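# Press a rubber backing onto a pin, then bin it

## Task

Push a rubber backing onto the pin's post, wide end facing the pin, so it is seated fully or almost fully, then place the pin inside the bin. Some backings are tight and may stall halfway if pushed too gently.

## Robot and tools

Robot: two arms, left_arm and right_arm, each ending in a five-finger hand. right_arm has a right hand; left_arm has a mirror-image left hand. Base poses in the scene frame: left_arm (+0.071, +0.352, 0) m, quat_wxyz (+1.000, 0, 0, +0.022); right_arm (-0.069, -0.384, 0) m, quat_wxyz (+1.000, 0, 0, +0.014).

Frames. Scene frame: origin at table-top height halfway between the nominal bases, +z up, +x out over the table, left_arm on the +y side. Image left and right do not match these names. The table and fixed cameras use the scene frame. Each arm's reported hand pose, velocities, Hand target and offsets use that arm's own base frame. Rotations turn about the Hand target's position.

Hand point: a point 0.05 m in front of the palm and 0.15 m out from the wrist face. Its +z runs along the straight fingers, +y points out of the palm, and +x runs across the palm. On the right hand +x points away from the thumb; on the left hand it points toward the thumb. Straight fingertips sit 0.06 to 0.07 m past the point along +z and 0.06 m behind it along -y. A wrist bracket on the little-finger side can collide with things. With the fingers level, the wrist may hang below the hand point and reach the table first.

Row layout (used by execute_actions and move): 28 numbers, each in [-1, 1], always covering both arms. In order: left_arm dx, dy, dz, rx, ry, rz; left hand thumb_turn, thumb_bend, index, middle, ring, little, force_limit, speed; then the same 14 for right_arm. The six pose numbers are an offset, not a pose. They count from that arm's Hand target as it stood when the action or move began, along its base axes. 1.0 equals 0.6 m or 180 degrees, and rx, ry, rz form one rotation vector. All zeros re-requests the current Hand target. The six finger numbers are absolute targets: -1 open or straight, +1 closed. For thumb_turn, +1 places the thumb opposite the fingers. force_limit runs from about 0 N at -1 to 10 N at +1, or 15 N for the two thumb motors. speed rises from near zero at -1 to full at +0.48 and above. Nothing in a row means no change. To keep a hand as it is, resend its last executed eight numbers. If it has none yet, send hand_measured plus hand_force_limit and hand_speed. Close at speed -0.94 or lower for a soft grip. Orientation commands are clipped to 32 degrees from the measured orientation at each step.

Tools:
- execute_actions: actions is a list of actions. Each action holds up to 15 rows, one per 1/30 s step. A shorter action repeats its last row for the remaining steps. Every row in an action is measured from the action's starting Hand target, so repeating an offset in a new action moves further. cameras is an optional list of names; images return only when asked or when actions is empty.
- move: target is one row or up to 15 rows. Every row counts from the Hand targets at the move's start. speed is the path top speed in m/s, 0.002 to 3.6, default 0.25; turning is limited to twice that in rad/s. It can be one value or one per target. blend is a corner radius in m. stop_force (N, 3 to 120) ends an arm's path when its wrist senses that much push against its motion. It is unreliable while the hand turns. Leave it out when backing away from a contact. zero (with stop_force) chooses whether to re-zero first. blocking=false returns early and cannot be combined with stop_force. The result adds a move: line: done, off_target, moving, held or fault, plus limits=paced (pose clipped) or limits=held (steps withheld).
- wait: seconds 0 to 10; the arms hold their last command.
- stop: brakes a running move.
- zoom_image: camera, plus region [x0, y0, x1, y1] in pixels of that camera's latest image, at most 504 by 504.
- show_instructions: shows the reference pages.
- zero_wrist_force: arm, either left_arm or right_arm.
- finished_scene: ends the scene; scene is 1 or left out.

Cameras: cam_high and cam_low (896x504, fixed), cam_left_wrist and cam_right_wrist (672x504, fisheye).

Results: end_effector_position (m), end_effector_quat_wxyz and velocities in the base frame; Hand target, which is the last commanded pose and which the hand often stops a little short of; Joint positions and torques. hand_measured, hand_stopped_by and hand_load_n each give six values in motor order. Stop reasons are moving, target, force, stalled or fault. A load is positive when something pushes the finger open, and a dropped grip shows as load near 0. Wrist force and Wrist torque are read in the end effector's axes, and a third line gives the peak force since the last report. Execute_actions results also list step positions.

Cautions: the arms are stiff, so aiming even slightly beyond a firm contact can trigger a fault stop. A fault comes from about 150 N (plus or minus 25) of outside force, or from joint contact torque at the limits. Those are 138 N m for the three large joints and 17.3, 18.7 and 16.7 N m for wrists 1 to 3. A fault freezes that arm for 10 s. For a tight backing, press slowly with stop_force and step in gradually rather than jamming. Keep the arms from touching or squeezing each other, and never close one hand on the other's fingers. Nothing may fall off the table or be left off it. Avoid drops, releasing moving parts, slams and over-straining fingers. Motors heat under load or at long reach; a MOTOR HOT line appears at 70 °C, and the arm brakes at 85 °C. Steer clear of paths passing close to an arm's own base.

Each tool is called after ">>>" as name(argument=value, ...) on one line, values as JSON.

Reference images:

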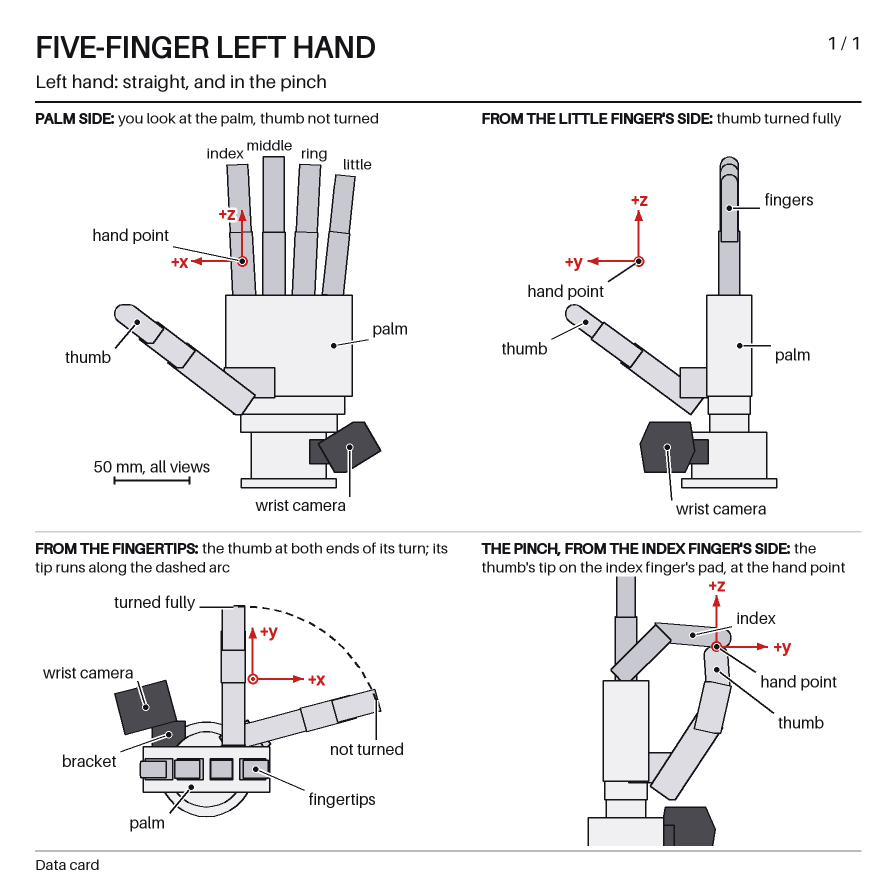

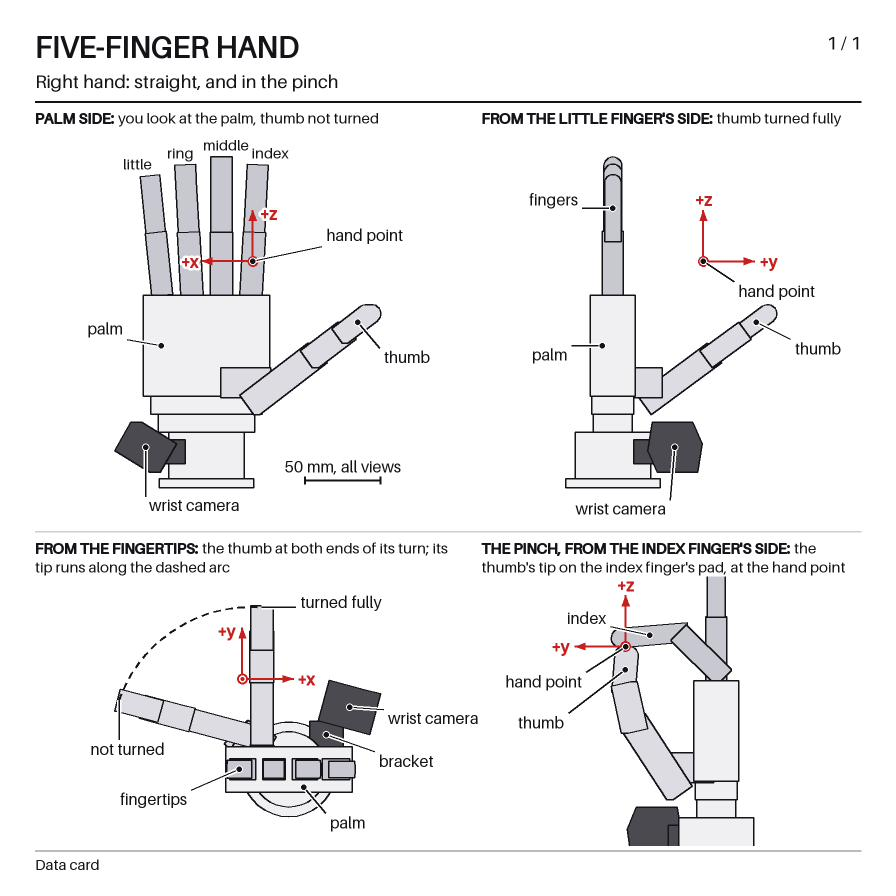

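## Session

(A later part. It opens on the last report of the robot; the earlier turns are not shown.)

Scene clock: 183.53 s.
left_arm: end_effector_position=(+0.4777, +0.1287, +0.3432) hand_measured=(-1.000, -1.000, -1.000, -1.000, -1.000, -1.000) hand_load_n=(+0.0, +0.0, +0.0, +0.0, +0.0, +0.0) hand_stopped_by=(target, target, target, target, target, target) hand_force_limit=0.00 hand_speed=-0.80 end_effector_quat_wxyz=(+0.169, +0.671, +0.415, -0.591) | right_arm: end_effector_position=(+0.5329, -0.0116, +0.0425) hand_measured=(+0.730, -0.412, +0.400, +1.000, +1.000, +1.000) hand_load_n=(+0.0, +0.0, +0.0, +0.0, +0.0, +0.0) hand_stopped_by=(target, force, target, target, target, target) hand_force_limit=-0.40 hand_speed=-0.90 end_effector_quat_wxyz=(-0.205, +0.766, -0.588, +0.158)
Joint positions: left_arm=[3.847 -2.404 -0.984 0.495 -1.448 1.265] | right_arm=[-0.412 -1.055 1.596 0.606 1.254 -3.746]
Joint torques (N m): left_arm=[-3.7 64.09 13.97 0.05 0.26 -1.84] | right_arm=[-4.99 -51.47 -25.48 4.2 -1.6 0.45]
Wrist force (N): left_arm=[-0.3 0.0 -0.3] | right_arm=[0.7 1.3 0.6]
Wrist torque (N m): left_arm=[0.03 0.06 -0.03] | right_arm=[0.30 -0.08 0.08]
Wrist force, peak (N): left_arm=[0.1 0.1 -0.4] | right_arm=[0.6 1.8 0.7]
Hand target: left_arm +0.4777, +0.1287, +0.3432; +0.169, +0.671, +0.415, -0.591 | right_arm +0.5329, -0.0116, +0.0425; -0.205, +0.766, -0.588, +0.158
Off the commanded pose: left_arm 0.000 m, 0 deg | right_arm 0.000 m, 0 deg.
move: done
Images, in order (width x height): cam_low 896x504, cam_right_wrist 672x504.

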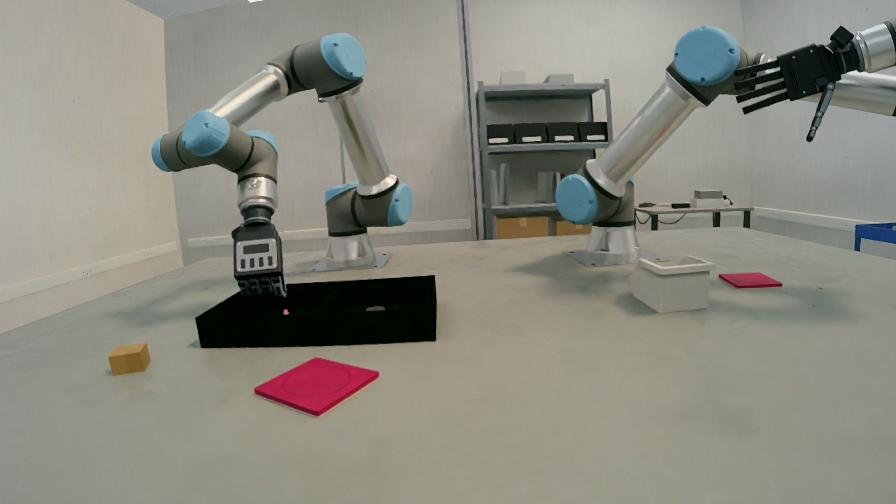

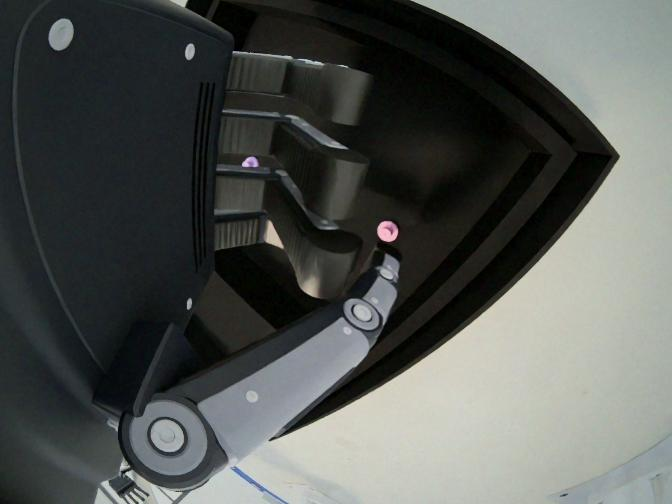

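>>> move(target=[[0,0,0,0,0,0,-1,-1,-1,-1,-1,-1,0,-0.8,-0.0013,-0.003,0,0,0,0,0.73,-0.65,0.4,1,1,1,-0.6,0.3],[0,0,0,0,0,0,-1,-1,-1,-1,-1,-1,0,-0.8,-0.0013,-0.003,-0.052,0,0,0,0.73,-0.65,0.4,1,1,1,-0.6,0.3]], speed=0.04, stop_force=4, cameras=["cam_right_wrist","cam_low"])

>>> zoom_image(camera="cam_right_wrist", region=[320, 200, 440, 296])

>>> zoom_image(camera="cam_low", region=[260, 280, 310, 330])

Scene clock: 189.90 s.
left_arm: end_effector_position=(+0.4777, +0.1287, +0.3432) hand_measured=(-1.000, -1.000, -1.000, -1.000, -1.000, -1.000) hand_load_n=(+0.0, +0.0, +0.0, +0.0, +0.0, +0.0) hand_stopped_by=(target, target, target, target, target, target) hand_force_limit=0.00 hand_speed=-0.80 end_effector_quat_wxyz=(+0.169, +0.671, +0.415, -0.591) | right_arm: end_effector_position=(+0.5321, -0.0134, +0.0113) hand_measured=(+0.730, -0.650, +0.400, +1.000, +1.000, +1.000) hand_load_n=(+0.0, +0.0, +0.0, +0.0, +0.0, +0.0) hand_stopped_by=(target, target, target, target, target, target) hand_force_limit=-0.60 hand_speed=0.30 end_effector_quat_wxyz=(-0.205, +0.766, -0.588, +0.158)
Joint positions: left_arm=[3.847 -2.404 -0.984 0.495 -1.448 1.265] | right_arm=[-0.417 -1.016 1.626 0.538 1.252 -3.75]
Joint torques (N m): left_arm=[-4.25 63.57 12.4 0.07 0.38 -1.79] | right_arm=[-5.16 -26.65 -2.82 -0.42 1.09 0.88]
Wrist force (N): left_arm=[-0.1 -0.2 -0.2] | right_arm=[0.6 1.5 1.1]
Wrist torque (N m): left_arm=[-0.01 0.04 -0.02] | right_arm=[0.30 -0.09 0.07]
Wrist force, peak (N): left_arm=[0.0 0.3 -0.3] | right_arm=[0.9 1.7 1.2]
Hand target: left_arm +0.4777, +0.1287, +0.3432; +0.169, +0.671, +0.415, -0.591 | right_arm +0.5321, -0.0134, +0.0113; -0.205, +0.766, -0.588, +0.158
Off the commanded pose: left_arm 0.000 m, 0 deg | right_arm 0.000 m, 0 deg.
move: done
Images, in order (width x height): cam_low 896x504, cam_right_wrist 672x504.

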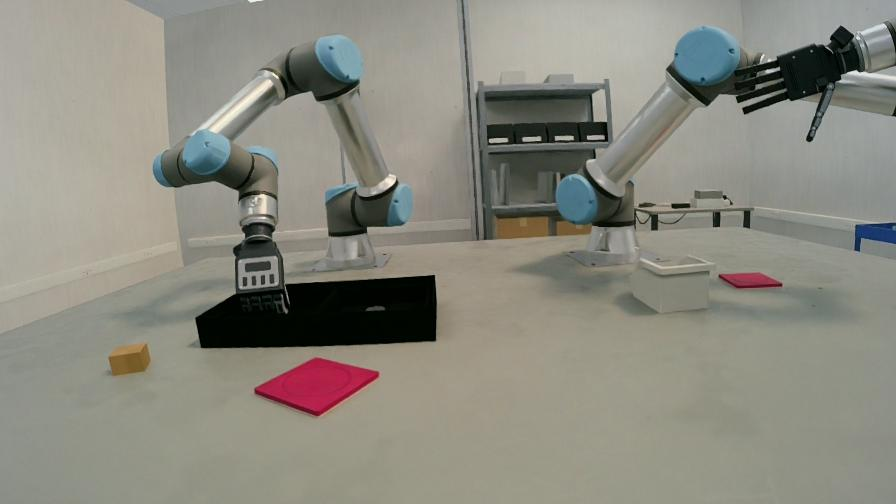

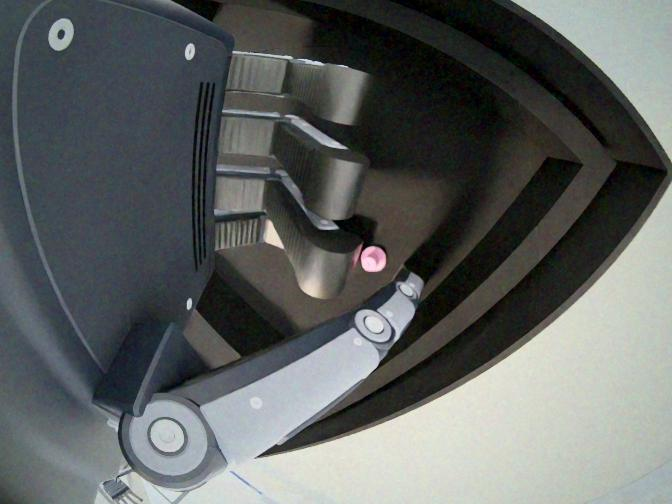

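Scaled by 4.200 from the camera's 672x504 image, which has a finer 960x720 frame.

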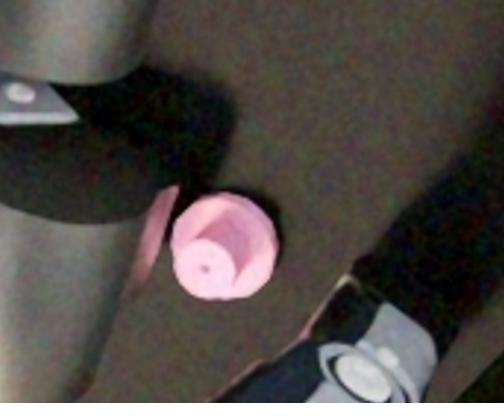

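Scaled by 10.080.

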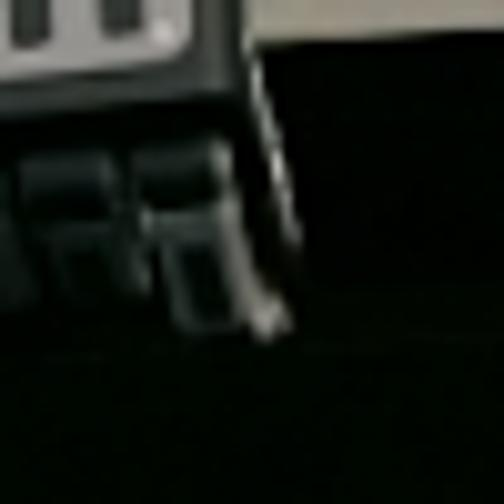

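>>> move(target=[0,0,0,0,0,0,-1,-1,-1,-1,-1,-1,0,-0.8,-0.0057,-0.0015,-0.0013,0,0,0,0.73,-0.65,0.4,1,1,1,-0.6,0.3], speed=0.02)

>>> move(target=[0,0,0,0,0,0,-1,-1,-1,-1,-1,-1,0,-0.8,0,0,0,0,0,0,0.73,-0.25,0.4,1,1,1,-0.7,-0.9], speed=0.02, cameras=["cam_right_wrist"])

>>> zoom_image(camera="cam_right_wrist", region=[340, 220, 410, 280])

Scene clock: 192.00 s.
left_arm: end_effector_position=(+0.4777, +0.1287, +0.3432) hand_measured=(-1.000, -1.000, -1.000, -1.000, -1.000, -1.000) hand_load_n=(+0.0, +0.0, +0.0, +0.0, +0.0, +0.0) hand_stopped_by=(target, target, target, target, target, target) hand_force_limit=0.00 hand_speed=-0.80 end_effector_quat_wxyz=(+0.169, +0.671, +0.415, -0.591) | right_arm: end_effector_position=(+0.5287, -0.0143, +0.0105) hand_measured=(+0.730, -0.650, +0.400, +1.000, +1.000, +1.000) hand_load_n=(+0.0, +0.0, +0.0, +0.0, +0.0, +0.0) hand_stopped_by=(target, target, target, target, target, target) hand_force_limit=-0.60 hand_speed=0.30 end_effector_quat_wxyz=(-0.205, +0.766, -0.588, +0.158)
Joint positions: left_arm=[3.847 -2.404 -0.984 0.495 -1.448 1.265] | right_arm=[-0.421 -1.021 1.638 0.533 1.25 -3.755]
Joint torques (N m): left_arm=[-4.06 63.44 12.29 0.06 0.37 -1.76] | right_arm=[-10.54 -51.54 -2.34 -0.33 -1.68 -1.27]
Wrist force (N): left_arm=[0.0 0.1 -0.3] | right_arm=[0.5 1.4 0.7]
Wrist torque (N m): left_arm=[0.05 0.01 -0.02] | right_arm=[0.30 -0.06 0.06]
Wrist force, peak (N): left_arm=[-0.1 0.3 -0.3] | right_arm=[0.8 1.6 1.1]
Hand target: left_arm +0.4777, +0.1287, +0.3432; +0.169, +0.671, +0.415, -0.591 | right_arm +0.5287, -0.0143, +0.0105; -0.205, +0.766, -0.588, +0.158
Off the commanded pose: left_arm 0.000 m, 0 deg | right_arm 0.000 m, 0 deg.
move: done

Scene clock: 192.70 s.
left_arm: end_effector_position=(+0.4777, +0.1287, +0.3432) hand_measured=(-1.000, -1.000, -1.000, -1.000, -1.000, -1.000) hand_load_n=(+0.0, +0.0, +0.0, +0.0, +0.0, +0.0) hand_stopped_by=(target, target, target, target, target, target) hand_force_limit=0.00 hand_speed=-0.80 end_effector_quat_wxyz=(+0.169, +0.671, +0.415, -0.591) | right_arm: end_effector_position=(+0.5287, -0.0143, +0.0105) hand_measured=(+0.730, -0.584, +0.400, +1.000, +1.000, +1.000) hand_load_n=(+0.5, +2.0, +0.0, +0.0, +0.5, +0.0) hand_stopped_by=(target, force, target, target, target, target) hand_force_limit=-0.70 hand_speed=-0.90 end_effector_quat_wxyz=(-0.205, +0.766, -0.588, +0.158)
Joint positions: left_arm=[3.847 -2.404 -0.984 0.495 -1.448 1.265] | right_arm=[-0.422 -1.021 1.638 0.533 1.25 -3.755]
Joint torques (N m): left_arm=[-4.23 64.68 14.29 -0.01 0.32 -1.72] | right_arm=[-9.92 -50.99 -3.02 -0.56 -1.6 -1.16]
Wrist force (N): left_arm=[-0.2 -0.1 -0.2] | right_arm=[0.5 1.2 -1.6]
Wrist torque (N m): left_arm=[0.01 0.04 -0.02] | right_arm=[0.21 -0.08 0.08]
Wrist force, peak (N): left_arm=[-0.1 0.2 -0.3] | right_arm=[0.8 1.4 -1.6]
Hand target: left_arm +0.4777, +0.1287, +0.3432; +0.169, +0.671, +0.415, -0.591 | right_arm +0.5287, -0.0143, +0.0105; -0.205, +0.766, -0.588, +0.158
Off the commanded pose: left_arm 0.000 m, 0 deg | right_arm 0.000 m, 0 deg.
move: done
Images, in order (width x height): cam_right_wrist 672x504.

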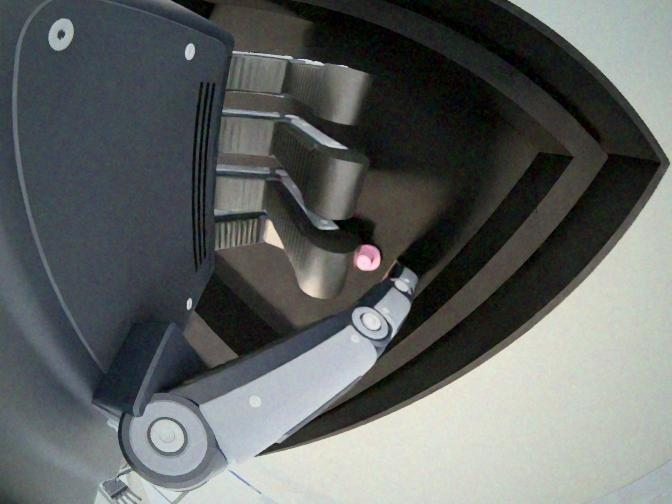

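Scaled by 7.200 from the camera's 672x504 image, which has a finer 960x720 frame.

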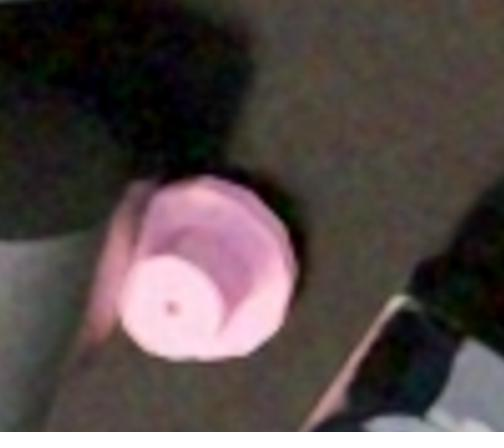

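>>> move(target=[0,0,0,0,0,0,-1,-1,-1,-1,-1,-1,0,-0.8,0.0006,0.0002,0.0068,0,0,0,0.73,-0.65,0.355,1,1,1,-0.6,0.0], speed=0.02)

>>> move(target=[0,0,0,0,0,0,-1,-1,-1,-1,-1,-1,0,-0.8,0,0,0,0,0,0,0.73,-0.2,0.355,1,1,1,-0.7,-0.9], speed=0.02, cameras=["cam_right_wrist"])

>>> zoom_image(camera="cam_right_wrist", region=[340, 220, 410, 280])

Scene clock: 195.63 s.
left_arm: end_effector_position=(+0.4777, +0.1287, +0.3432) hand_measured=(-1.000, -1.000, -1.000, -1.000, -1.000, -1.000) hand_load_n=(+0.0, +0.0, +0.0, +0.0, +0.0, +0.0) hand_stopped_by=(target, target, target, target, target, target) hand_force_limit=0.00 hand_speed=-0.80 end_effector_quat_wxyz=(+0.169, +0.671, +0.415, -0.591) | right_arm: end_effector_position=(+0.5290, -0.0141, +0.0146) hand_measured=(+0.730, -0.650, +0.354, +1.000, +1.000, +1.000) hand_load_n=(+0.0, +0.0, +0.0, +0.0, +0.0, +0.0) hand_stopped_by=(target, target, target, target, target, target) hand_force_limit=-0.60 hand_speed=0.00 end_effector_quat_wxyz=(-0.205, +0.766, -0.588, +0.158)
Joint positions: left_arm=[3.847 -2.404 -0.984 0.495 -1.448 1.265] | right_arm=[-0.421 -1.026 1.633 0.542 1.25 -3.754]
Joint torques (N m): left_arm=[-3.72 63.57 13.78 -0.08 0.18 -1.7] | right_arm=[11.12 -50.39 -24.62 4.44 0.83 1.4]
Wrist force (N): left_arm=[-0.1 0.0 0.1] | right_arm=[0.6 1.2 0.9]
Wrist torque (N m): left_arm=[0.00 0.04 -0.02] | right_arm=[0.27 -0.08 0.07]
Wrist force, peak (N): left_arm=[-0.3 0.2 -0.3] | right_arm=[1.6 -1.7 -9.7]
Hand target: left_arm +0.4777, +0.1287, +0.3432; +0.169, +0.671, +0.415, -0.591 | right_arm +0.5290, -0.0141, +0.0146; -0.205, +0.766, -0.588, +0.158
Off the commanded pose: left_arm 0.000 m, 0 deg | right_arm 0.000 m, 0 deg.
move: done

Scene clock: 197.73 s.
left_arm: end_effector_position=(+0.4777, +0.1287, +0.3432) hand_measured=(-1.000, -1.000, -1.000, -1.000, -1.000, -1.000) hand_load_n=(+0.0, +0.0, +0.0, +0.0, +0.0, +0.0) hand_stopped_by=(target, target, target, target, target, target) hand_force_limit=0.00 hand_speed=-0.80 end_effector_quat_wxyz=(+0.169, +0.671, +0.415, -0.591) | right_arm: end_effector_position=(+0.5290, -0.0141, +0.0146) hand_measured=(+0.730, -0.382, +0.354, +1.000, +1.000, +1.000) hand_load_n=(+0.0, +2.0, +1.0, +0.0, +0.0, +0.0) hand_stopped_by=(target, force, target, target, target, target) hand_force_limit=-0.70 hand_speed=-0.90 end_effector_quat_wxyz=(-0.205, +0.766, -0.588, +0.158)
Joint positions: left_arm=[3.847 -2.404 -0.984 0.495 -1.448 1.265] | right_arm=[-0.421 -1.026 1.633 0.542 1.25 -3.754]
Joint torques (N m): left_arm=[-3.81 62.78 14.06 -0.09 0.2 -1.74] | right_arm=[11.73 -50.78 -24.79 3.96 1 1]
Wrist force (N): left_arm=[0.0 0.0 -0.1] | right_arm=[0.9 1.3 0.1]
Wrist torque (N m): left_arm=[0.01 0.03 -0.02] | right_arm=[0.30 -0.11 0.09]
Wrist force, peak (N): left_arm=[-0.2 0.3 -0.4] | right_arm=[1.0 1.7 0.9]
Hand target: left_arm +0.4777, +0.1287, +0.3432; +0.169, +0.671, +0.415, -0.591 | right_arm +0.5290, -0.0141, +0.0146; -0.205, +0.766, -0.588, +0.158
Off the commanded pose: left_arm 0.000 m, 0 deg | right_arm 0.000 m, 0 deg.
move: done
Images, in order (width x height): cam_right_wrist 672x504.

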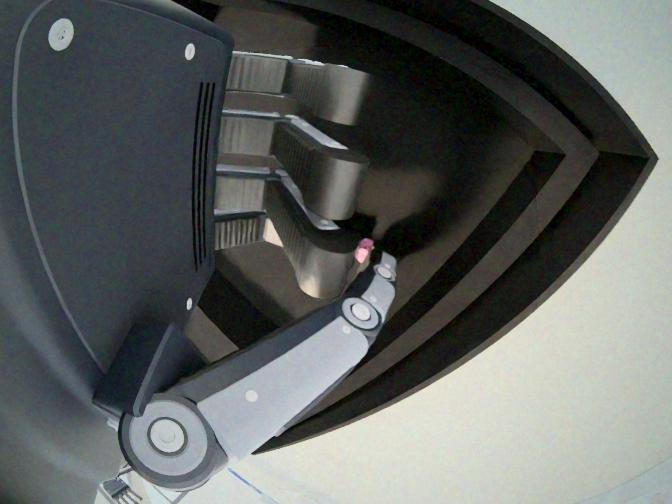

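Scaled by 7.200 from the camera's 672x504 image, which has a finer 960x720 frame.

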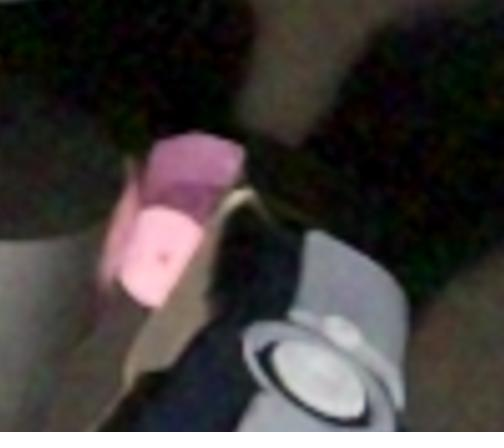

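>>> move(target=[0,0,0,0,0,0,-1,-1,-1,-1,-1,-1,0,-0.8,0,0,0,0,0,0,0.73,-0.25,0.354,1,1,1,-0.4,-0.9], speed=0.02)

>>> move(target=[0,0,0,0,0,0,-1,-1,-1,-1,-1,-1,0,-0.8,0,0,0.006,0,0,0,0.73,-0.25,0.354,1,1,1,-0.4,-0.9], speed=0.01, cameras=["cam_right_wrist"])

>>> zoom_image(camera="cam_right_wrist", region=[340, 220, 410, 280])

Scene clock: 199.20 s.
left_arm: end_effector_position=(+0.4777, +0.1287, +0.3432) hand_measured=(-1.000, -1.000, -1.000, -1.000, -1.000, -1.000) hand_load_n=(+0.0, +0.0, +0.0, +0.0, +0.0, +0.0) hand_stopped_by=(target, target, target, target, target, target) hand_force_limit=0.00 hand_speed=-0.80 end_effector_quat_wxyz=(+0.169, +0.671, +0.415, -0.591) | right_arm: end_effector_position=(+0.5290, -0.0141, +0.0146) hand_measured=(+0.730, -0.366, +0.354, +1.000, +1.000, +1.000) hand_load_n=(-0.5, +5.0, +1.5, +0.0, +0.0, +0.0) hand_stopped_by=(target, force, target, target, target, target) hand_force_limit=-0.40 hand_speed=-0.90 end_effector_quat_wxyz=(-0.205, +0.766, -0.588, +0.158)
Joint positions: left_arm=[3.847 -2.404 -0.984 0.495 -1.448 1.265] | right_arm=[-0.421 -1.026 1.633 0.542 1.25 -3.754]
Joint torques (N m): left_arm=[-3.87 63.27 13.74 0 0.15 -1.85] | right_arm=[12.57 -49.33 -25.81 2.55 0.9 1.13]
Wrist force (N): left_arm=[-0.2 0.1 -0.2] | right_arm=[0.5 0.8 -1.2]
Wrist torque (N m): left_arm=[0.04 0.05 -0.04] | right_arm=[0.24 -0.09 0.08]
Wrist force, peak (N): left_arm=[-0.2 0.1 -0.4] | right_arm=[0.6 1.1 -1.3]
Hand target: left_arm +0.4777, +0.1287, +0.3432; +0.169, +0.671, +0.415, -0.591 | right_arm +0.5290, -0.0141, +0.0146; -0.205, +0.766, -0.588, +0.158
Off the commanded pose: left_arm 0.000 m, 0 deg | right_arm 0.000 m, 0 deg.
move: done

Scene clock: 199.90 s.
left_arm: end_effector_position=(+0.4777, +0.1287, +0.3432) hand_measured=(-1.000, -1.000, -1.000, -1.000, -1.000, -1.000) hand_load_n=(+0.0, +0.0, +0.0, +0.0, +0.0, +0.0) hand_stopped_by=(target, target, target, target, target, target) hand_force_limit=0.00 hand_speed=-0.80 end_effector_quat_wxyz=(+0.169, +0.671, +0.415, -0.591) | right_arm: end_effector_position=(+0.5290, -0.0141, +0.0181) hand_measured=(+0.730, -0.366, +0.354, +1.000, +1.000, +1.000) hand_load_n=(+0.0, +0.0, +0.0, +0.0, +0.0, +0.0) hand_stopped_by=(target, force, target, target, target, target) hand_force_limit=-0.40 hand_speed=-0.90 end_effector_quat_wxyz=(-0.205, +0.766, -0.588, +0.158)
Joint positions: left_arm=[3.847 -2.404 -0.984 0.495 -1.448 1.265] | right_arm=[-0.421 -1.031 1.63 0.55 1.25 -3.754]
Joint torques (N m): left_arm=[-3.91 63.18 14.09 -0.1 0.12 -1.83] | right_arm=[11.53 -52.76 -25.53 4.34 0.83 1.24]
Wrist force (N): left_arm=[-0.1 0.1 -0.4] | right_arm=[0.4 1.3 0.6]
Wrist torque (N m): left_arm=[0.04 0.03 -0.02] | right_arm=[0.30 -0.03 0.06]
Wrist force, peak (N): left_arm=[-0.1 0.1 -0.4] | right_arm=[0.6 1.6 1.1]
Hand target: left_arm +0.4777, +0.1287, +0.3432; +0.169, +0.671, +0.415, -0.591 | right_arm +0.5290, -0.0141, +0.0182; -0.205, +0.766, -0.588, +0.158
Off the commanded pose: left_arm 0.000 m, 0 deg | right_arm 0.000 m, 0 deg.
move: done
Images, in order (width x height): cam_right_wrist 672x504.

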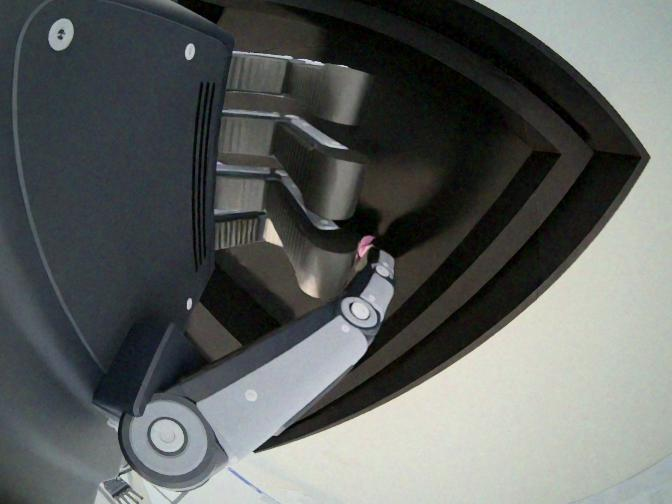

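Scaled by 7.200 from the camera's 672x504 image, which has a finer 960x720 frame.

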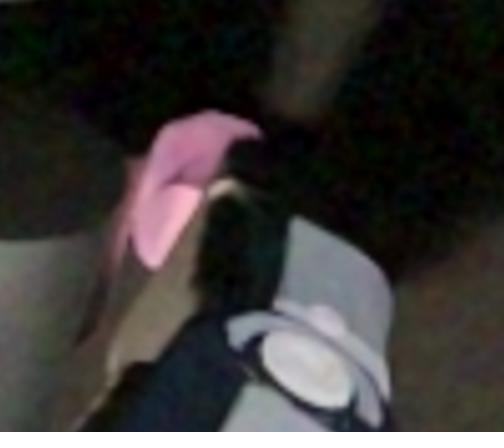

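>>> move(target=[0,0,0,0,0,0,-1,-1,-1,-1,-1,-1,0,-0.8,0,0,-0.0038,0,0,0,0.73,-0.65,0.35,1,1,1,-0.4,0], speed=0.02, cameras=["cam_right_wrist"])

>>> zoom_image(camera="cam_right_wrist", region=[340, 220, 410, 280])

Scene clock: 205.40 s.
left_arm: end_effector_position=(+0.4777, +0.1287, +0.3432) hand_measured=(-1.000, -1.000, -1.000, -1.000, -1.000, -1.000) hand_load_n=(+0.5, +0.0, +0.0, +0.0, +0.0, +0.0) hand_stopped_by=(target, target, target, target, target, target) hand_force_limit=0.00 hand_speed=-0.80 end_effector_quat_wxyz=(+0.169, +0.671, +0.415, -0.591) | right_arm: end_effector_position=(+0.5290, -0.0141, +0.0160) hand_measured=(+0.730, -0.650, +0.350, +1.000, +1.000, +1.000) hand_load_n=(+0.0, -0.5, +0.0, +0.5, +0.0, +0.0) hand_stopped_by=(target, target, target, target, target, target) hand_force_limit=-0.40 hand_speed=0.00 end_effector_quat_wxyz=(-0.205, +0.766, -0.588, +0.158)
Joint positions: left_arm=[3.847 -2.404 -0.984 0.495 -1.448 1.265] | right_arm=[-0.421 -1.028 1.632 0.545 1.25 -3.754]
Joint torques (N m): left_arm=[-3.14 64.01 14.1 0.1 0.23 -1.76] | right_arm=[11.08 -25.74 -3.4 -0.34 0.91 0.47]
Wrist force (N): left_arm=[-0.1 0.2 -0.2] | right_arm=[0.4 1.3 0.9]
Wrist torque (N m): left_arm=[0.06 0.03 -0.03] | right_arm=[0.28 -0.05 0.06]
Wrist force, peak (N): left_arm=[-0.3 0.2 -0.3] | right_arm=[0.7 1.6 1.1]
Hand target: left_arm +0.4777, +0.1287, +0.3432; +0.169, +0.671, +0.415, -0.591 | right_arm +0.5290, -0.0141, +0.0159; -0.205, +0.766, -0.588, +0.158
Off the commanded pose: left_arm 0.000 m, 0 deg | right_arm 0.000 m, 0 deg.
move: done
Images, in order (width x height): cam_right_wrist 672x504.

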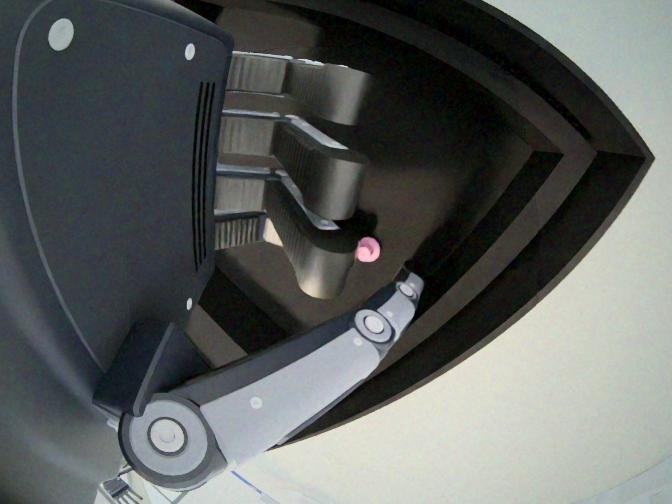

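Scaled by 7.200 from the camera's 672x504 image, which has a finer 960x720 frame.

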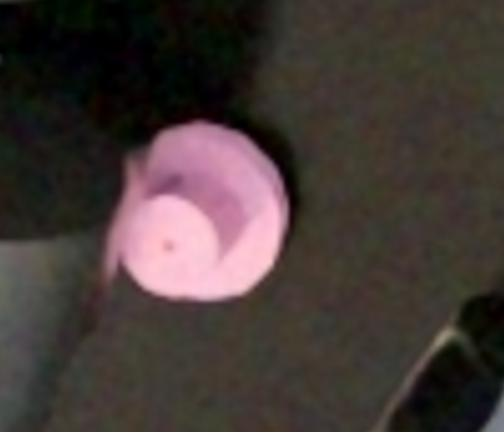

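>>> move(target=[0,0,0,0,0,0,-1,-1,-1,-1,-1,-1,0,-0.8,0,0,0.0002,0,0,0,0.73,-0.2,0.35,1,1,1,-0.6,-0.85], speed=0.02, cameras=["cam_right_wrist"])

>>> zoom_image(camera="cam_right_wrist", region=[340, 220, 410, 280])

Scene clock: 208.30 s.
left_arm: end_effector_position=(+0.4777, +0.1287, +0.3432) hand_measured=(-1.000, -1.000, -1.000, -1.000, -1.000, -1.000) hand_load_n=(+0.0, +0.0, +0.0, +0.0, +0.0, +0.0) hand_stopped_by=(target, target, target, target, target, target) hand_force_limit=0.00 hand_speed=-0.80 end_effector_quat_wxyz=(+0.169, +0.671, +0.415, -0.591) | right_arm: end_effector_position=(+0.5290, -0.0141, +0.0161) hand_measured=(+0.730, -0.330, +0.350, +1.000, +1.000, +1.000) hand_load_n=(+0.0, +3.5, +0.5, +0.0, +0.0, +0.0) hand_stopped_by=(target, force, target, target, target, target) hand_force_limit=-0.60 hand_speed=-0.85 end_effector_quat_wxyz=(-0.205, +0.766, -0.588, +0.158)
Joint positions: left_arm=[3.847 -2.404 -0.984 0.495 -1.448 1.265] | right_arm=[-0.421 -1.028 1.632 0.545 1.25 -3.754]
Joint torques (N m): left_arm=[-3.2 63.94 13.49 -0.23 0.2 -1.74] | right_arm=[11.19 -49.7 -25.86 3.07 0.88 -0.46]
Wrist force (N): left_arm=[-0.1 0.2 -0.2] | right_arm=[0.7 0.9 -1.8]
Wrist torque (N m): left_arm=[0.05 0.03 -0.03] | right_arm=[0.21 -0.10 0.07]
Wrist force, peak (N): left_arm=[-0.1 0.1 -0.4] | right_arm=[0.8 1.4 -1.9]
Hand target: left_arm +0.4777, +0.1287, +0.3432; +0.169, +0.671, +0.415, -0.591 | right_arm +0.5290, -0.0141, +0.0161; -0.205, +0.766, -0.588, +0.158
Off the commanded pose: left_arm 0.000 m, 0 deg | right_arm 0.000 m, 0 deg.
move: done
Images, in order (width x height): cam_right_wrist 672x504.

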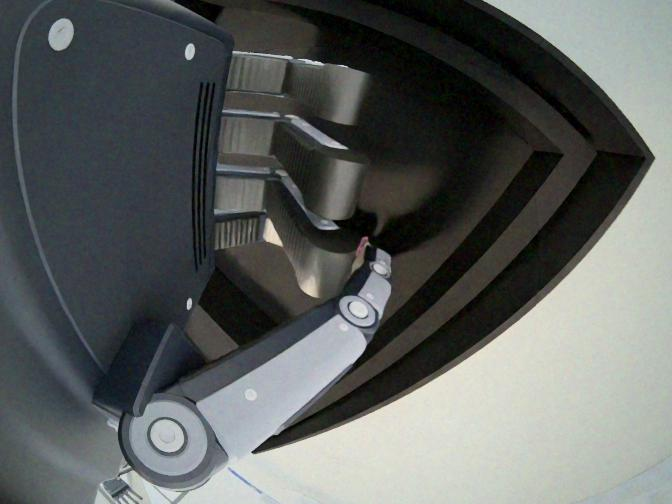

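Scaled by 7.200 from the camera's 672x504 image, which has a finer 960x720 frame.

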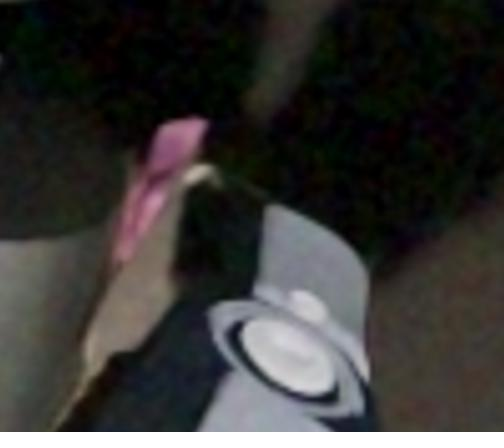

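>>> move(target=[0,0,0,0,0,0,-1,-1,-1,-1,-1,-1,0,-0.8,0,0,0.006,0,0,0,0.73,-0.2,0.35,1,1,1,-0.6,-0.85], speed=0.01, cameras=["cam_right_wrist"])

>>> zoom_image(camera="cam_right_wrist", region=[340, 220, 410, 280])

Scene clock: 221.23 s.
left_arm: end_effector_position=(+0.4777, +0.1287, +0.3432) hand_measured=(-1.000, -1.000, -1.000, -1.000, -1.000, -1.000) hand_load_n=(+0.0, +0.0, +0.0, +0.0, +0.0, +0.0) hand_stopped_by=(target, target, target, target, target, target) hand_force_limit=0.00 hand_speed=-0.80 end_effector_quat_wxyz=(+0.169, +0.671, +0.415, -0.591) | right_arm: end_effector_position=(+0.5290, -0.0141, +0.0196) hand_measured=(+0.730, -0.330, +0.350, +1.000, +1.000, +1.000) hand_load_n=(+0.0, +0.0, +0.0, +0.0, +0.0, +0.0) hand_stopped_by=(target, force, target, target, target, target) hand_force_limit=-0.60 hand_speed=-0.85 end_effector_quat_wxyz=(-0.205, +0.766, -0.588, +0.158)
Joint positions: left_arm=[3.847 -2.404 -0.984 0.495 -1.448 1.265] | right_arm=[-0.421 -1.033 1.629 0.553 1.25 -3.754]
Joint torques (N m): left_arm=[-3.11 63.27 14.04 -0.1 0.35 -1.86] | right_arm=[12.04 -50.4 -25.85 4.38 0.77 -0.59]
Wrist force (N): left_arm=[0.0 0.2 -0.2] | right_arm=[0.5 1.7 1.0]
Wrist torque (N m): left_arm=[0.04 0.02 -0.03] | right_arm=[0.34 -0.07 0.08]
Wrist force, peak (N): left_arm=[-0.3 0.0 -0.4] | right_arm=[0.7 1.4 -2.0]
Hand target: left_arm +0.4777, +0.1287, +0.3432; +0.169, +0.671, +0.415, -0.591 | right_arm +0.5290, -0.0141, +0.0197; -0.205, +0.766, -0.588, +0.158
Off the commanded pose: left_arm 0.000 m, 0 deg | right_arm 0.000 m, 0 deg.
move: done
Images, in order (width x height): cam_right_wrist 672x504.

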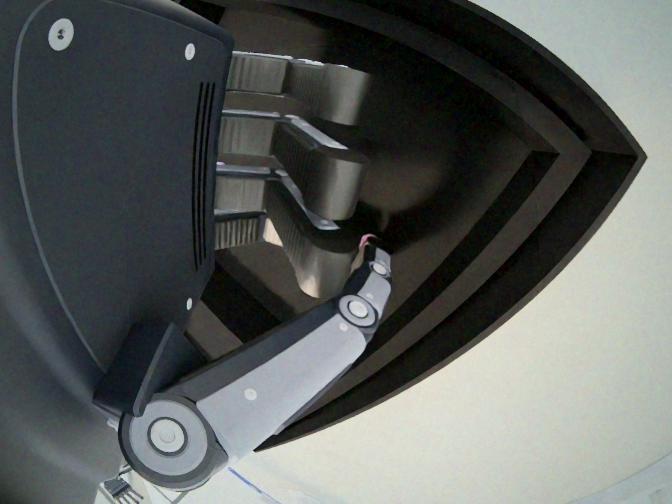

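Scaled by 7.200 from the camera's 672x504 image, which has a finer 960x720 frame.

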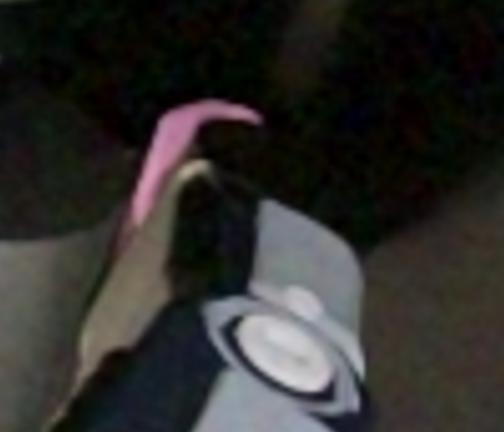

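>>> move(target=[[0,0,0,0,0,0,-1,-1,-1,-1,-1,-1,0,-0.8,0.003,0.0008,0.002,0,0,0,0.73,-0.65,0.4,1,1,1,-0.4,0],[0,0,0,0,0,0,-1,-1,-1,-1,-1,-1,0,-0.8,0.003,0.0008,-0.0108,0,0,0,0.73,-0.65,0.4,1,1,1,-0.4,0]], speed=0.02, cameras=["cam_right_wrist"])

>>> zoom_image(camera="cam_right_wrist", region=[340, 220, 410, 280])

Scene clock: 225.57 s.
left_arm: end_effector_position=(+0.4777, +0.1287, +0.3432) hand_measured=(-1.000, -1.000, -1.000, -1.000, -1.000, -1.000) hand_load_n=(+0.0, +0.0, +0.0, +0.0, +0.0, +0.0) hand_stopped_by=(target, target, target, target, target, target) hand_force_limit=0.00 hand_speed=-0.80 end_effector_quat_wxyz=(+0.169, +0.671, +0.415, -0.591) | right_arm: end_effector_position=(+0.5308, -0.0137, +0.0132) hand_measured=(+0.730, -0.650, +0.400, +1.000, +1.000, +1.000) hand_load_n=(+0.0, +0.0, +0.0, +0.0, +0.0, +0.0) hand_stopped_by=(target, target, target, target, target, target) hand_force_limit=-0.40 hand_speed=0.00 end_effector_quat_wxyz=(-0.205, +0.766, -0.588, +0.158)
Joint positions: left_arm=[3.847 -2.404 -0.984 0.495 -1.448 1.265] | right_arm=[-0.418 -1.021 1.629 0.541 1.251 -3.752]
Joint torques (N m): left_arm=[-2.82 63.87 14.48 -0.2 0.19 -1.85] | right_arm=[11.83 -25.51 -2.32 -0.11 0.84 1.08]
Wrist force (N): left_arm=[-0.1 0.3 -0.2] | right_arm=[0.6 1.4 0.9]
Wrist torque (N m): left_arm=[0.08 0.03 -0.04] | right_arm=[0.29 -0.08 0.08]
Wrist force, peak (N): left_arm=[-0.1 0.4 -0.3] | right_arm=[0.9 1.7 0.8]
Hand target: left_arm +0.4777, +0.1287, +0.3432; +0.169, +0.671, +0.415, -0.591 | right_arm +0.5308, -0.0137, +0.0132; -0.205, +0.766, -0.588, +0.158
Off the commanded pose: left_arm 0.000 m, 0 deg | right_arm 0.000 m, 0 deg.
move: done
Images, in order (width x height): cam_right_wrist 672x504.

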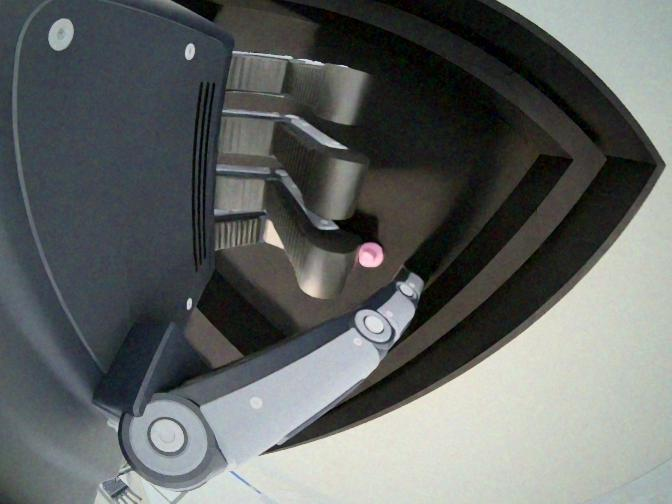

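Scaled by 7.200 from the camera's 672x504 image, which has a finer 960x720 frame.

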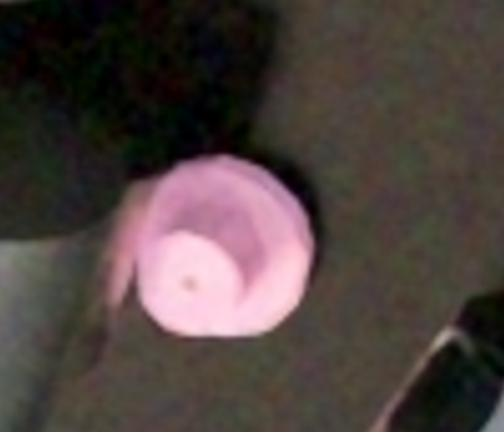

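>>> move(target=[0,0,0,0,0,0,-1,-1,-1,-1,-1,-1,0,-0.8,0,0,0,0,0,0,0.73,-0.2,0.4,1,1,1,-0.75,-0.9], speed=0.02, cameras=["cam_right_wrist"])

>>> zoom_image(camera="cam_right_wrist", region=[340, 220, 410, 280])

Scene clock: 228.50 s.
left_arm: end_effector_position=(+0.4777, +0.1287, +0.3432) hand_measured=(-1.000, -1.000, -1.000, -1.000, -1.000, -1.000) hand_load_n=(+0.0, +0.0, +0.0, +0.0, +0.0, +0.0) hand_stopped_by=(target, target, target, target, target, target) hand_force_limit=0.00 hand_speed=-0.80 end_effector_quat_wxyz=(+0.169, +0.671, +0.415, -0.591) | right_arm: end_effector_position=(+0.5308, -0.0137, +0.0132) hand_measured=(+0.730, -0.416, +0.400, +1.000, +1.000, +1.000) hand_load_n=(+0.0, +1.5, +0.5, +0.0, +0.0, +0.0) hand_stopped_by=(target, force, target, target, target, target) hand_force_limit=-0.75 hand_speed=-0.90 end_effector_quat_wxyz=(-0.205, +0.766, -0.588, +0.158)
Joint positions: left_arm=[3.847 -2.404 -0.984 0.495 -1.448 1.265] | right_arm=[-0.418 -1.021 1.629 0.541 1.251 -3.752]
Joint torques (N m): left_arm=[-2.33 63.55 14.53 -0.13 -0.01 -1.79] | right_arm=[12.37 -25.38 -2.67 -0.4 0.74 1.03]
Wrist force (N): left_arm=[-0.1 0.2 -0.3] | right_arm=[0.6 1.4 0.3]
Wrist torque (N m): left_arm=[0.06 0.02 -0.03] | right_arm=[0.30 -0.07 0.07]
Wrist force, peak (N): left_arm=[-0.2 0.3 -0.3] | right_arm=[0.9 1.6 1.2]
Hand target: left_arm +0.4777, +0.1287, +0.3432; +0.169, +0.671, +0.415, -0.591 | right_arm +0.5308, -0.0137, +0.0132; -0.205, +0.766, -0.588, +0.158
Off the commanded pose: left_arm 0.000 m, 0 deg | right_arm 0.000 m, 0 deg.
move: done
Images, in order (width x height): cam_right_wrist 672x504.

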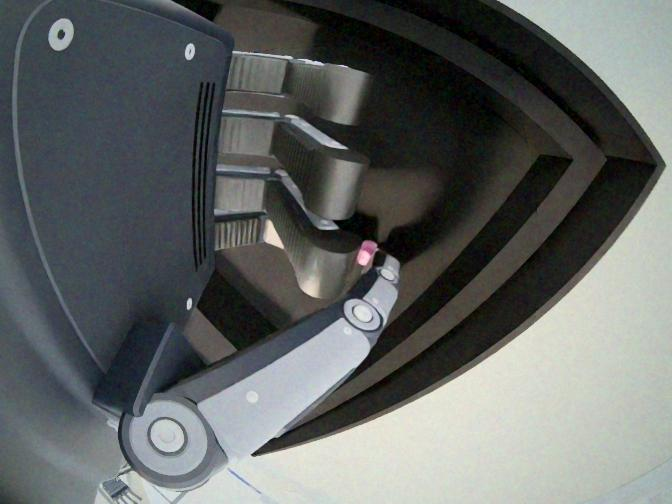

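Scaled by 7.200 from the camera's 672x504 image, which has a finer 960x720 frame.

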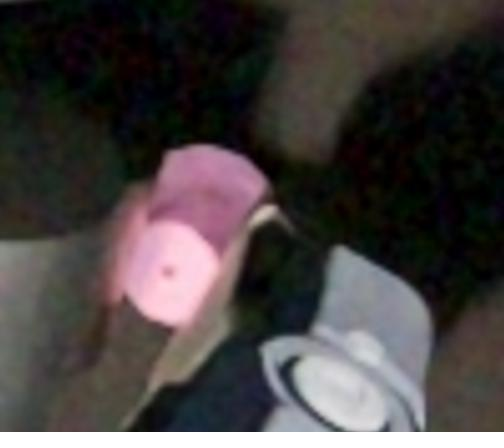

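>>> move(target=[0,0,0,0,0,0,-1,-1,-1,-1,-1,-1,0,-0.8,0,0,0,0,0,0,0.73,-0.2,0.5,1,1,1,-0.65,-0.92], speed=0.02, cameras=["cam_right_wrist"])

>>> zoom_image(camera="cam_right_wrist", region=[340, 220, 410, 280])

Scene clock: 230.40 s.
left_arm: end_effector_position=(+0.4777, +0.1287, +0.3432) hand_measured=(-1.000, -1.000, -1.000, -1.000, -1.000, -1.000) hand_load_n=(+0.0, +0.0, +0.0, +0.0, +0.0, +0.5) hand_stopped_by=(target, target, target, target, target, target) hand_force_limit=0.00 hand_speed=-0.80 end_effector_quat_wxyz=(+0.169, +0.671, +0.415, -0.591) | right_arm: end_effector_position=(+0.5308, -0.0137, +0.0132) hand_measured=(+0.730, -0.416, +0.500, +1.000, +1.000, +1.000) hand_load_n=(+0.0, +0.0, +0.0, +0.0, +0.0, +0.0) hand_stopped_by=(target, force, target, target, target, target) hand_force_limit=-0.65 hand_speed=-0.92 end_effector_quat_wxyz=(-0.205, +0.766, -0.588, +0.158)
Joint positions: left_arm=[3.847 -2.404 -0.984 0.495 -1.448 1.265] | right_arm=[-0.418 -1.021 1.629 0.541 1.251 -3.752]
Joint torques (N m): left_arm=[-2.32 63.96 14.79 -0.25 0.22 -1.66] | right_arm=[11.93 -26.81 -3.01 -0.53 0.21 1.04]
Wrist force (N): left_arm=[-0.1 0.0 0.0] | right_arm=[0.9 1.6 0.7]
Wrist torque (N m): left_arm=[0.02 0.03 -0.03] | right_arm=[0.33 -0.11 0.09]
Wrist force, peak (N): left_arm=[-0.3 0.2 -0.2] | right_arm=[0.8 1.5 0.9]
Hand target: left_arm +0.4777, +0.1287, +0.3432; +0.169, +0.671, +0.415, -0.591 | right_arm +0.5308, -0.0137, +0.0132; -0.205, +0.766, -0.588, +0.158
Off the commanded pose: left_arm 0.000 m, 0 deg | right_arm 0.000 m, 0 deg.
move: done
Images, in order (width x height): cam_right_wrist 672x504.

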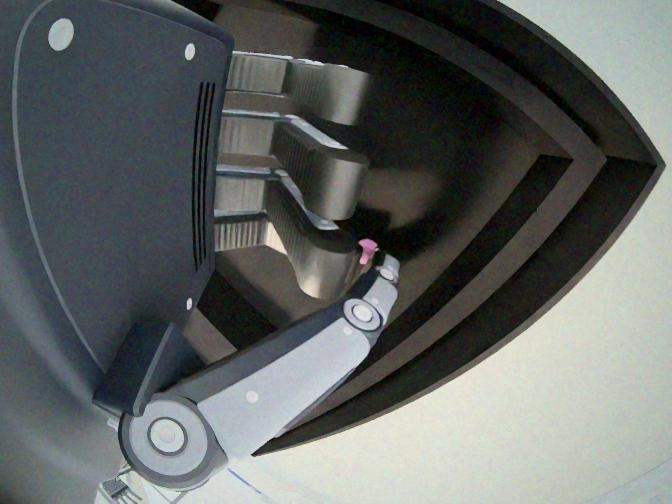

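Scaled by 7.200 from the camera's 672x504 image, which has a finer 960x720 frame.

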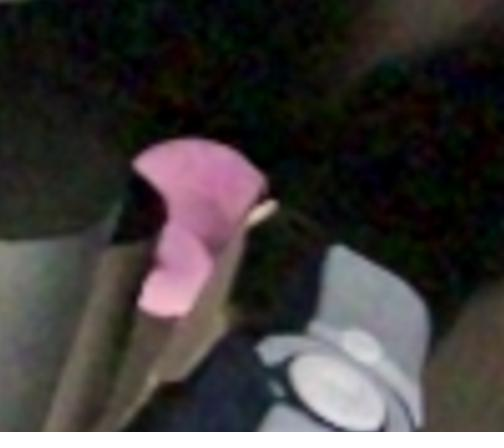

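>>> move(target=[[0,0,0,0,0,0,-1,-1,-1,-1,-1,-1,0,-0.8,0,0,0.00001,0,0,0,0.73,-0.55,0.5,1,1,1,-0.65,0],[0,0,0,0,0,0,-1,-1,-1,-1,-1,-1,0,-0.8,0,0,0,0,0,0,0.73,-0.55,0.4,1,1,1,-0.65,0]], speed=0.02)

>>> move(target=[0,0,0,0,0,0,-1,-1,-1,-1,-1,-1,0,-0.8,0,0,0,0,0,0,0.73,-0.2,0.4,1,1,1,-0.55,-0.9], speed=0.02, cameras=["cam_right_wrist"])

>>> zoom_image(camera="cam_right_wrist", region=[340, 220, 410, 280])

Scene clock: 232.73 s.
left_arm: end_effector_position=(+0.4777, +0.1287, +0.3432) hand_measured=(-1.000, -1.000, -1.000, -1.000, -1.000, -1.000) hand_load_n=(+0.0, +0.5, +0.0, +0.0, +0.0, +0.0) hand_stopped_by=(target, target, target, target, target, target) hand_force_limit=0.00 hand_speed=-0.80 end_effector_quat_wxyz=(+0.169, +0.671, +0.415, -0.591) | right_arm: end_effector_position=(+0.5308, -0.0137, +0.0132) hand_measured=(+0.730, -0.550, +0.400, +1.000, +1.000, +1.000) hand_load_n=(+0.0, +0.0, +0.0, +0.0, +0.0, +0.5) hand_stopped_by=(target, target, target, target, target, target) hand_force_limit=-0.65 hand_speed=0.00 end_effector_quat_wxyz=(-0.205, +0.766, -0.588, +0.158)
Joint positions: left_arm=[3.847 -2.404 -0.984 0.495 -1.448 1.265] | right_arm=[-0.418 -1.021 1.629 0.541 1.251 -3.752]
Joint torques (N m): left_arm=[-2.71 63.61 14.43 -0.27 0.2 -1.82] | right_arm=[11.64 -27.43 -3.73 -0.37 -0.12 1.26]
Wrist force (N): left_arm=[-0.2 0.0 -0.1] | right_arm=[0.4 1.2 0.7]
Wrist torque (N m): left_arm=[0.02 0.05 -0.03] | right_arm=[0.27 -0.03 0.05]
Wrist force, peak (N): left_arm=[-0.1 0.2 -0.4] | right_arm=[0.5 1.6 1.2]
Hand target: left_arm +0.4777, +0.1287, +0.3432; +0.169, +0.671, +0.415, -0.591 | right_arm +0.5308, -0.0137, +0.0132; -0.205, +0.766, -0.588, +0.158
Off the commanded pose: left_arm 0.000 m, 0 deg | right_arm 0.000 m, 0 deg.
move: done

Scene clock: 234.00 s.
left_arm: end_effector_position=(+0.4777, +0.1287, +0.3432) hand_measured=(-1.000, -1.000, -1.000, -1.000, -1.000, -1.000) hand_load_n=(+0.0, +0.0, -0.5, +0.0, +0.0, +0.0) hand_stopped_by=(target, target, target, target, target, target) hand_force_limit=0.00 hand_speed=-0.80 end_effector_quat_wxyz=(+0.169, +0.671, +0.415, -0.591) | right_arm: end_effector_position=(+0.5308, -0.0137, +0.0132) hand_measured=(+0.730, -0.404, +0.400, +1.000, +1.000, +1.000) hand_load_n=(+0.0, +4.0, +1.0, +0.0, +0.0, +0.0) hand_stopped_by=(target, force, target, target, target, target) hand_force_limit=-0.55 hand_speed=-0.90 end_effector_quat_wxyz=(-0.205, +0.766, -0.588, +0.158)
Joint positions: left_arm=[3.847 -2.404 -0.984 0.495 -1.448 1.265] | right_arm=[-0.418 -1.021 1.629 0.541 1.251 -3.752]
Joint torques (N m): left_arm=[-3.11 63.91 13.88 -0.3 0.19 -1.79] | right_arm=[12.07 -26.91 -4.43 0.06 -0.59 1.13]
Wrist force (N): left_arm=[-0.1 0.0 0.0] | right_arm=[0.5 1.1 0.0]
Wrist torque (N m): left_arm=[0.01 0.04 -0.03] | right_arm=[0.26 -0.05 0.06]
Wrist force, peak (N): left_arm=[-0.3 0.0 -0.3] | right_arm=[0.6 1.9 1.1]
Hand target: left_arm +0.4777, +0.1287, +0.3432; +0.169, +0.671, +0.415, -0.591 | right_arm +0.5308, -0.0137, +0.0132; -0.205, +0.766, -0.588, +0.158
Off the commanded pose: left_arm 0.000 m, 0 deg | right_arm 0.000 m, 0 deg.
move: done
Images, in order (width x height): cam_right_wrist 672x504.

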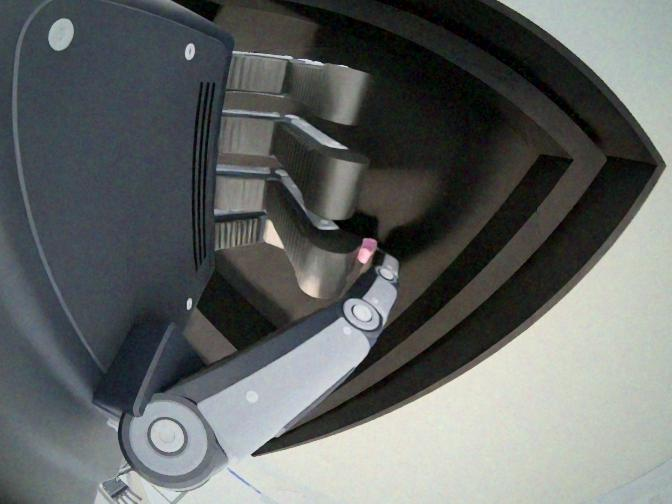

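Scaled by 7.200 from the camera's 672x504 image, which has a finer 960x720 frame.

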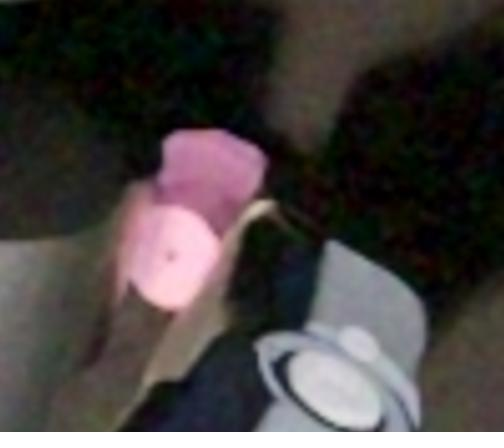

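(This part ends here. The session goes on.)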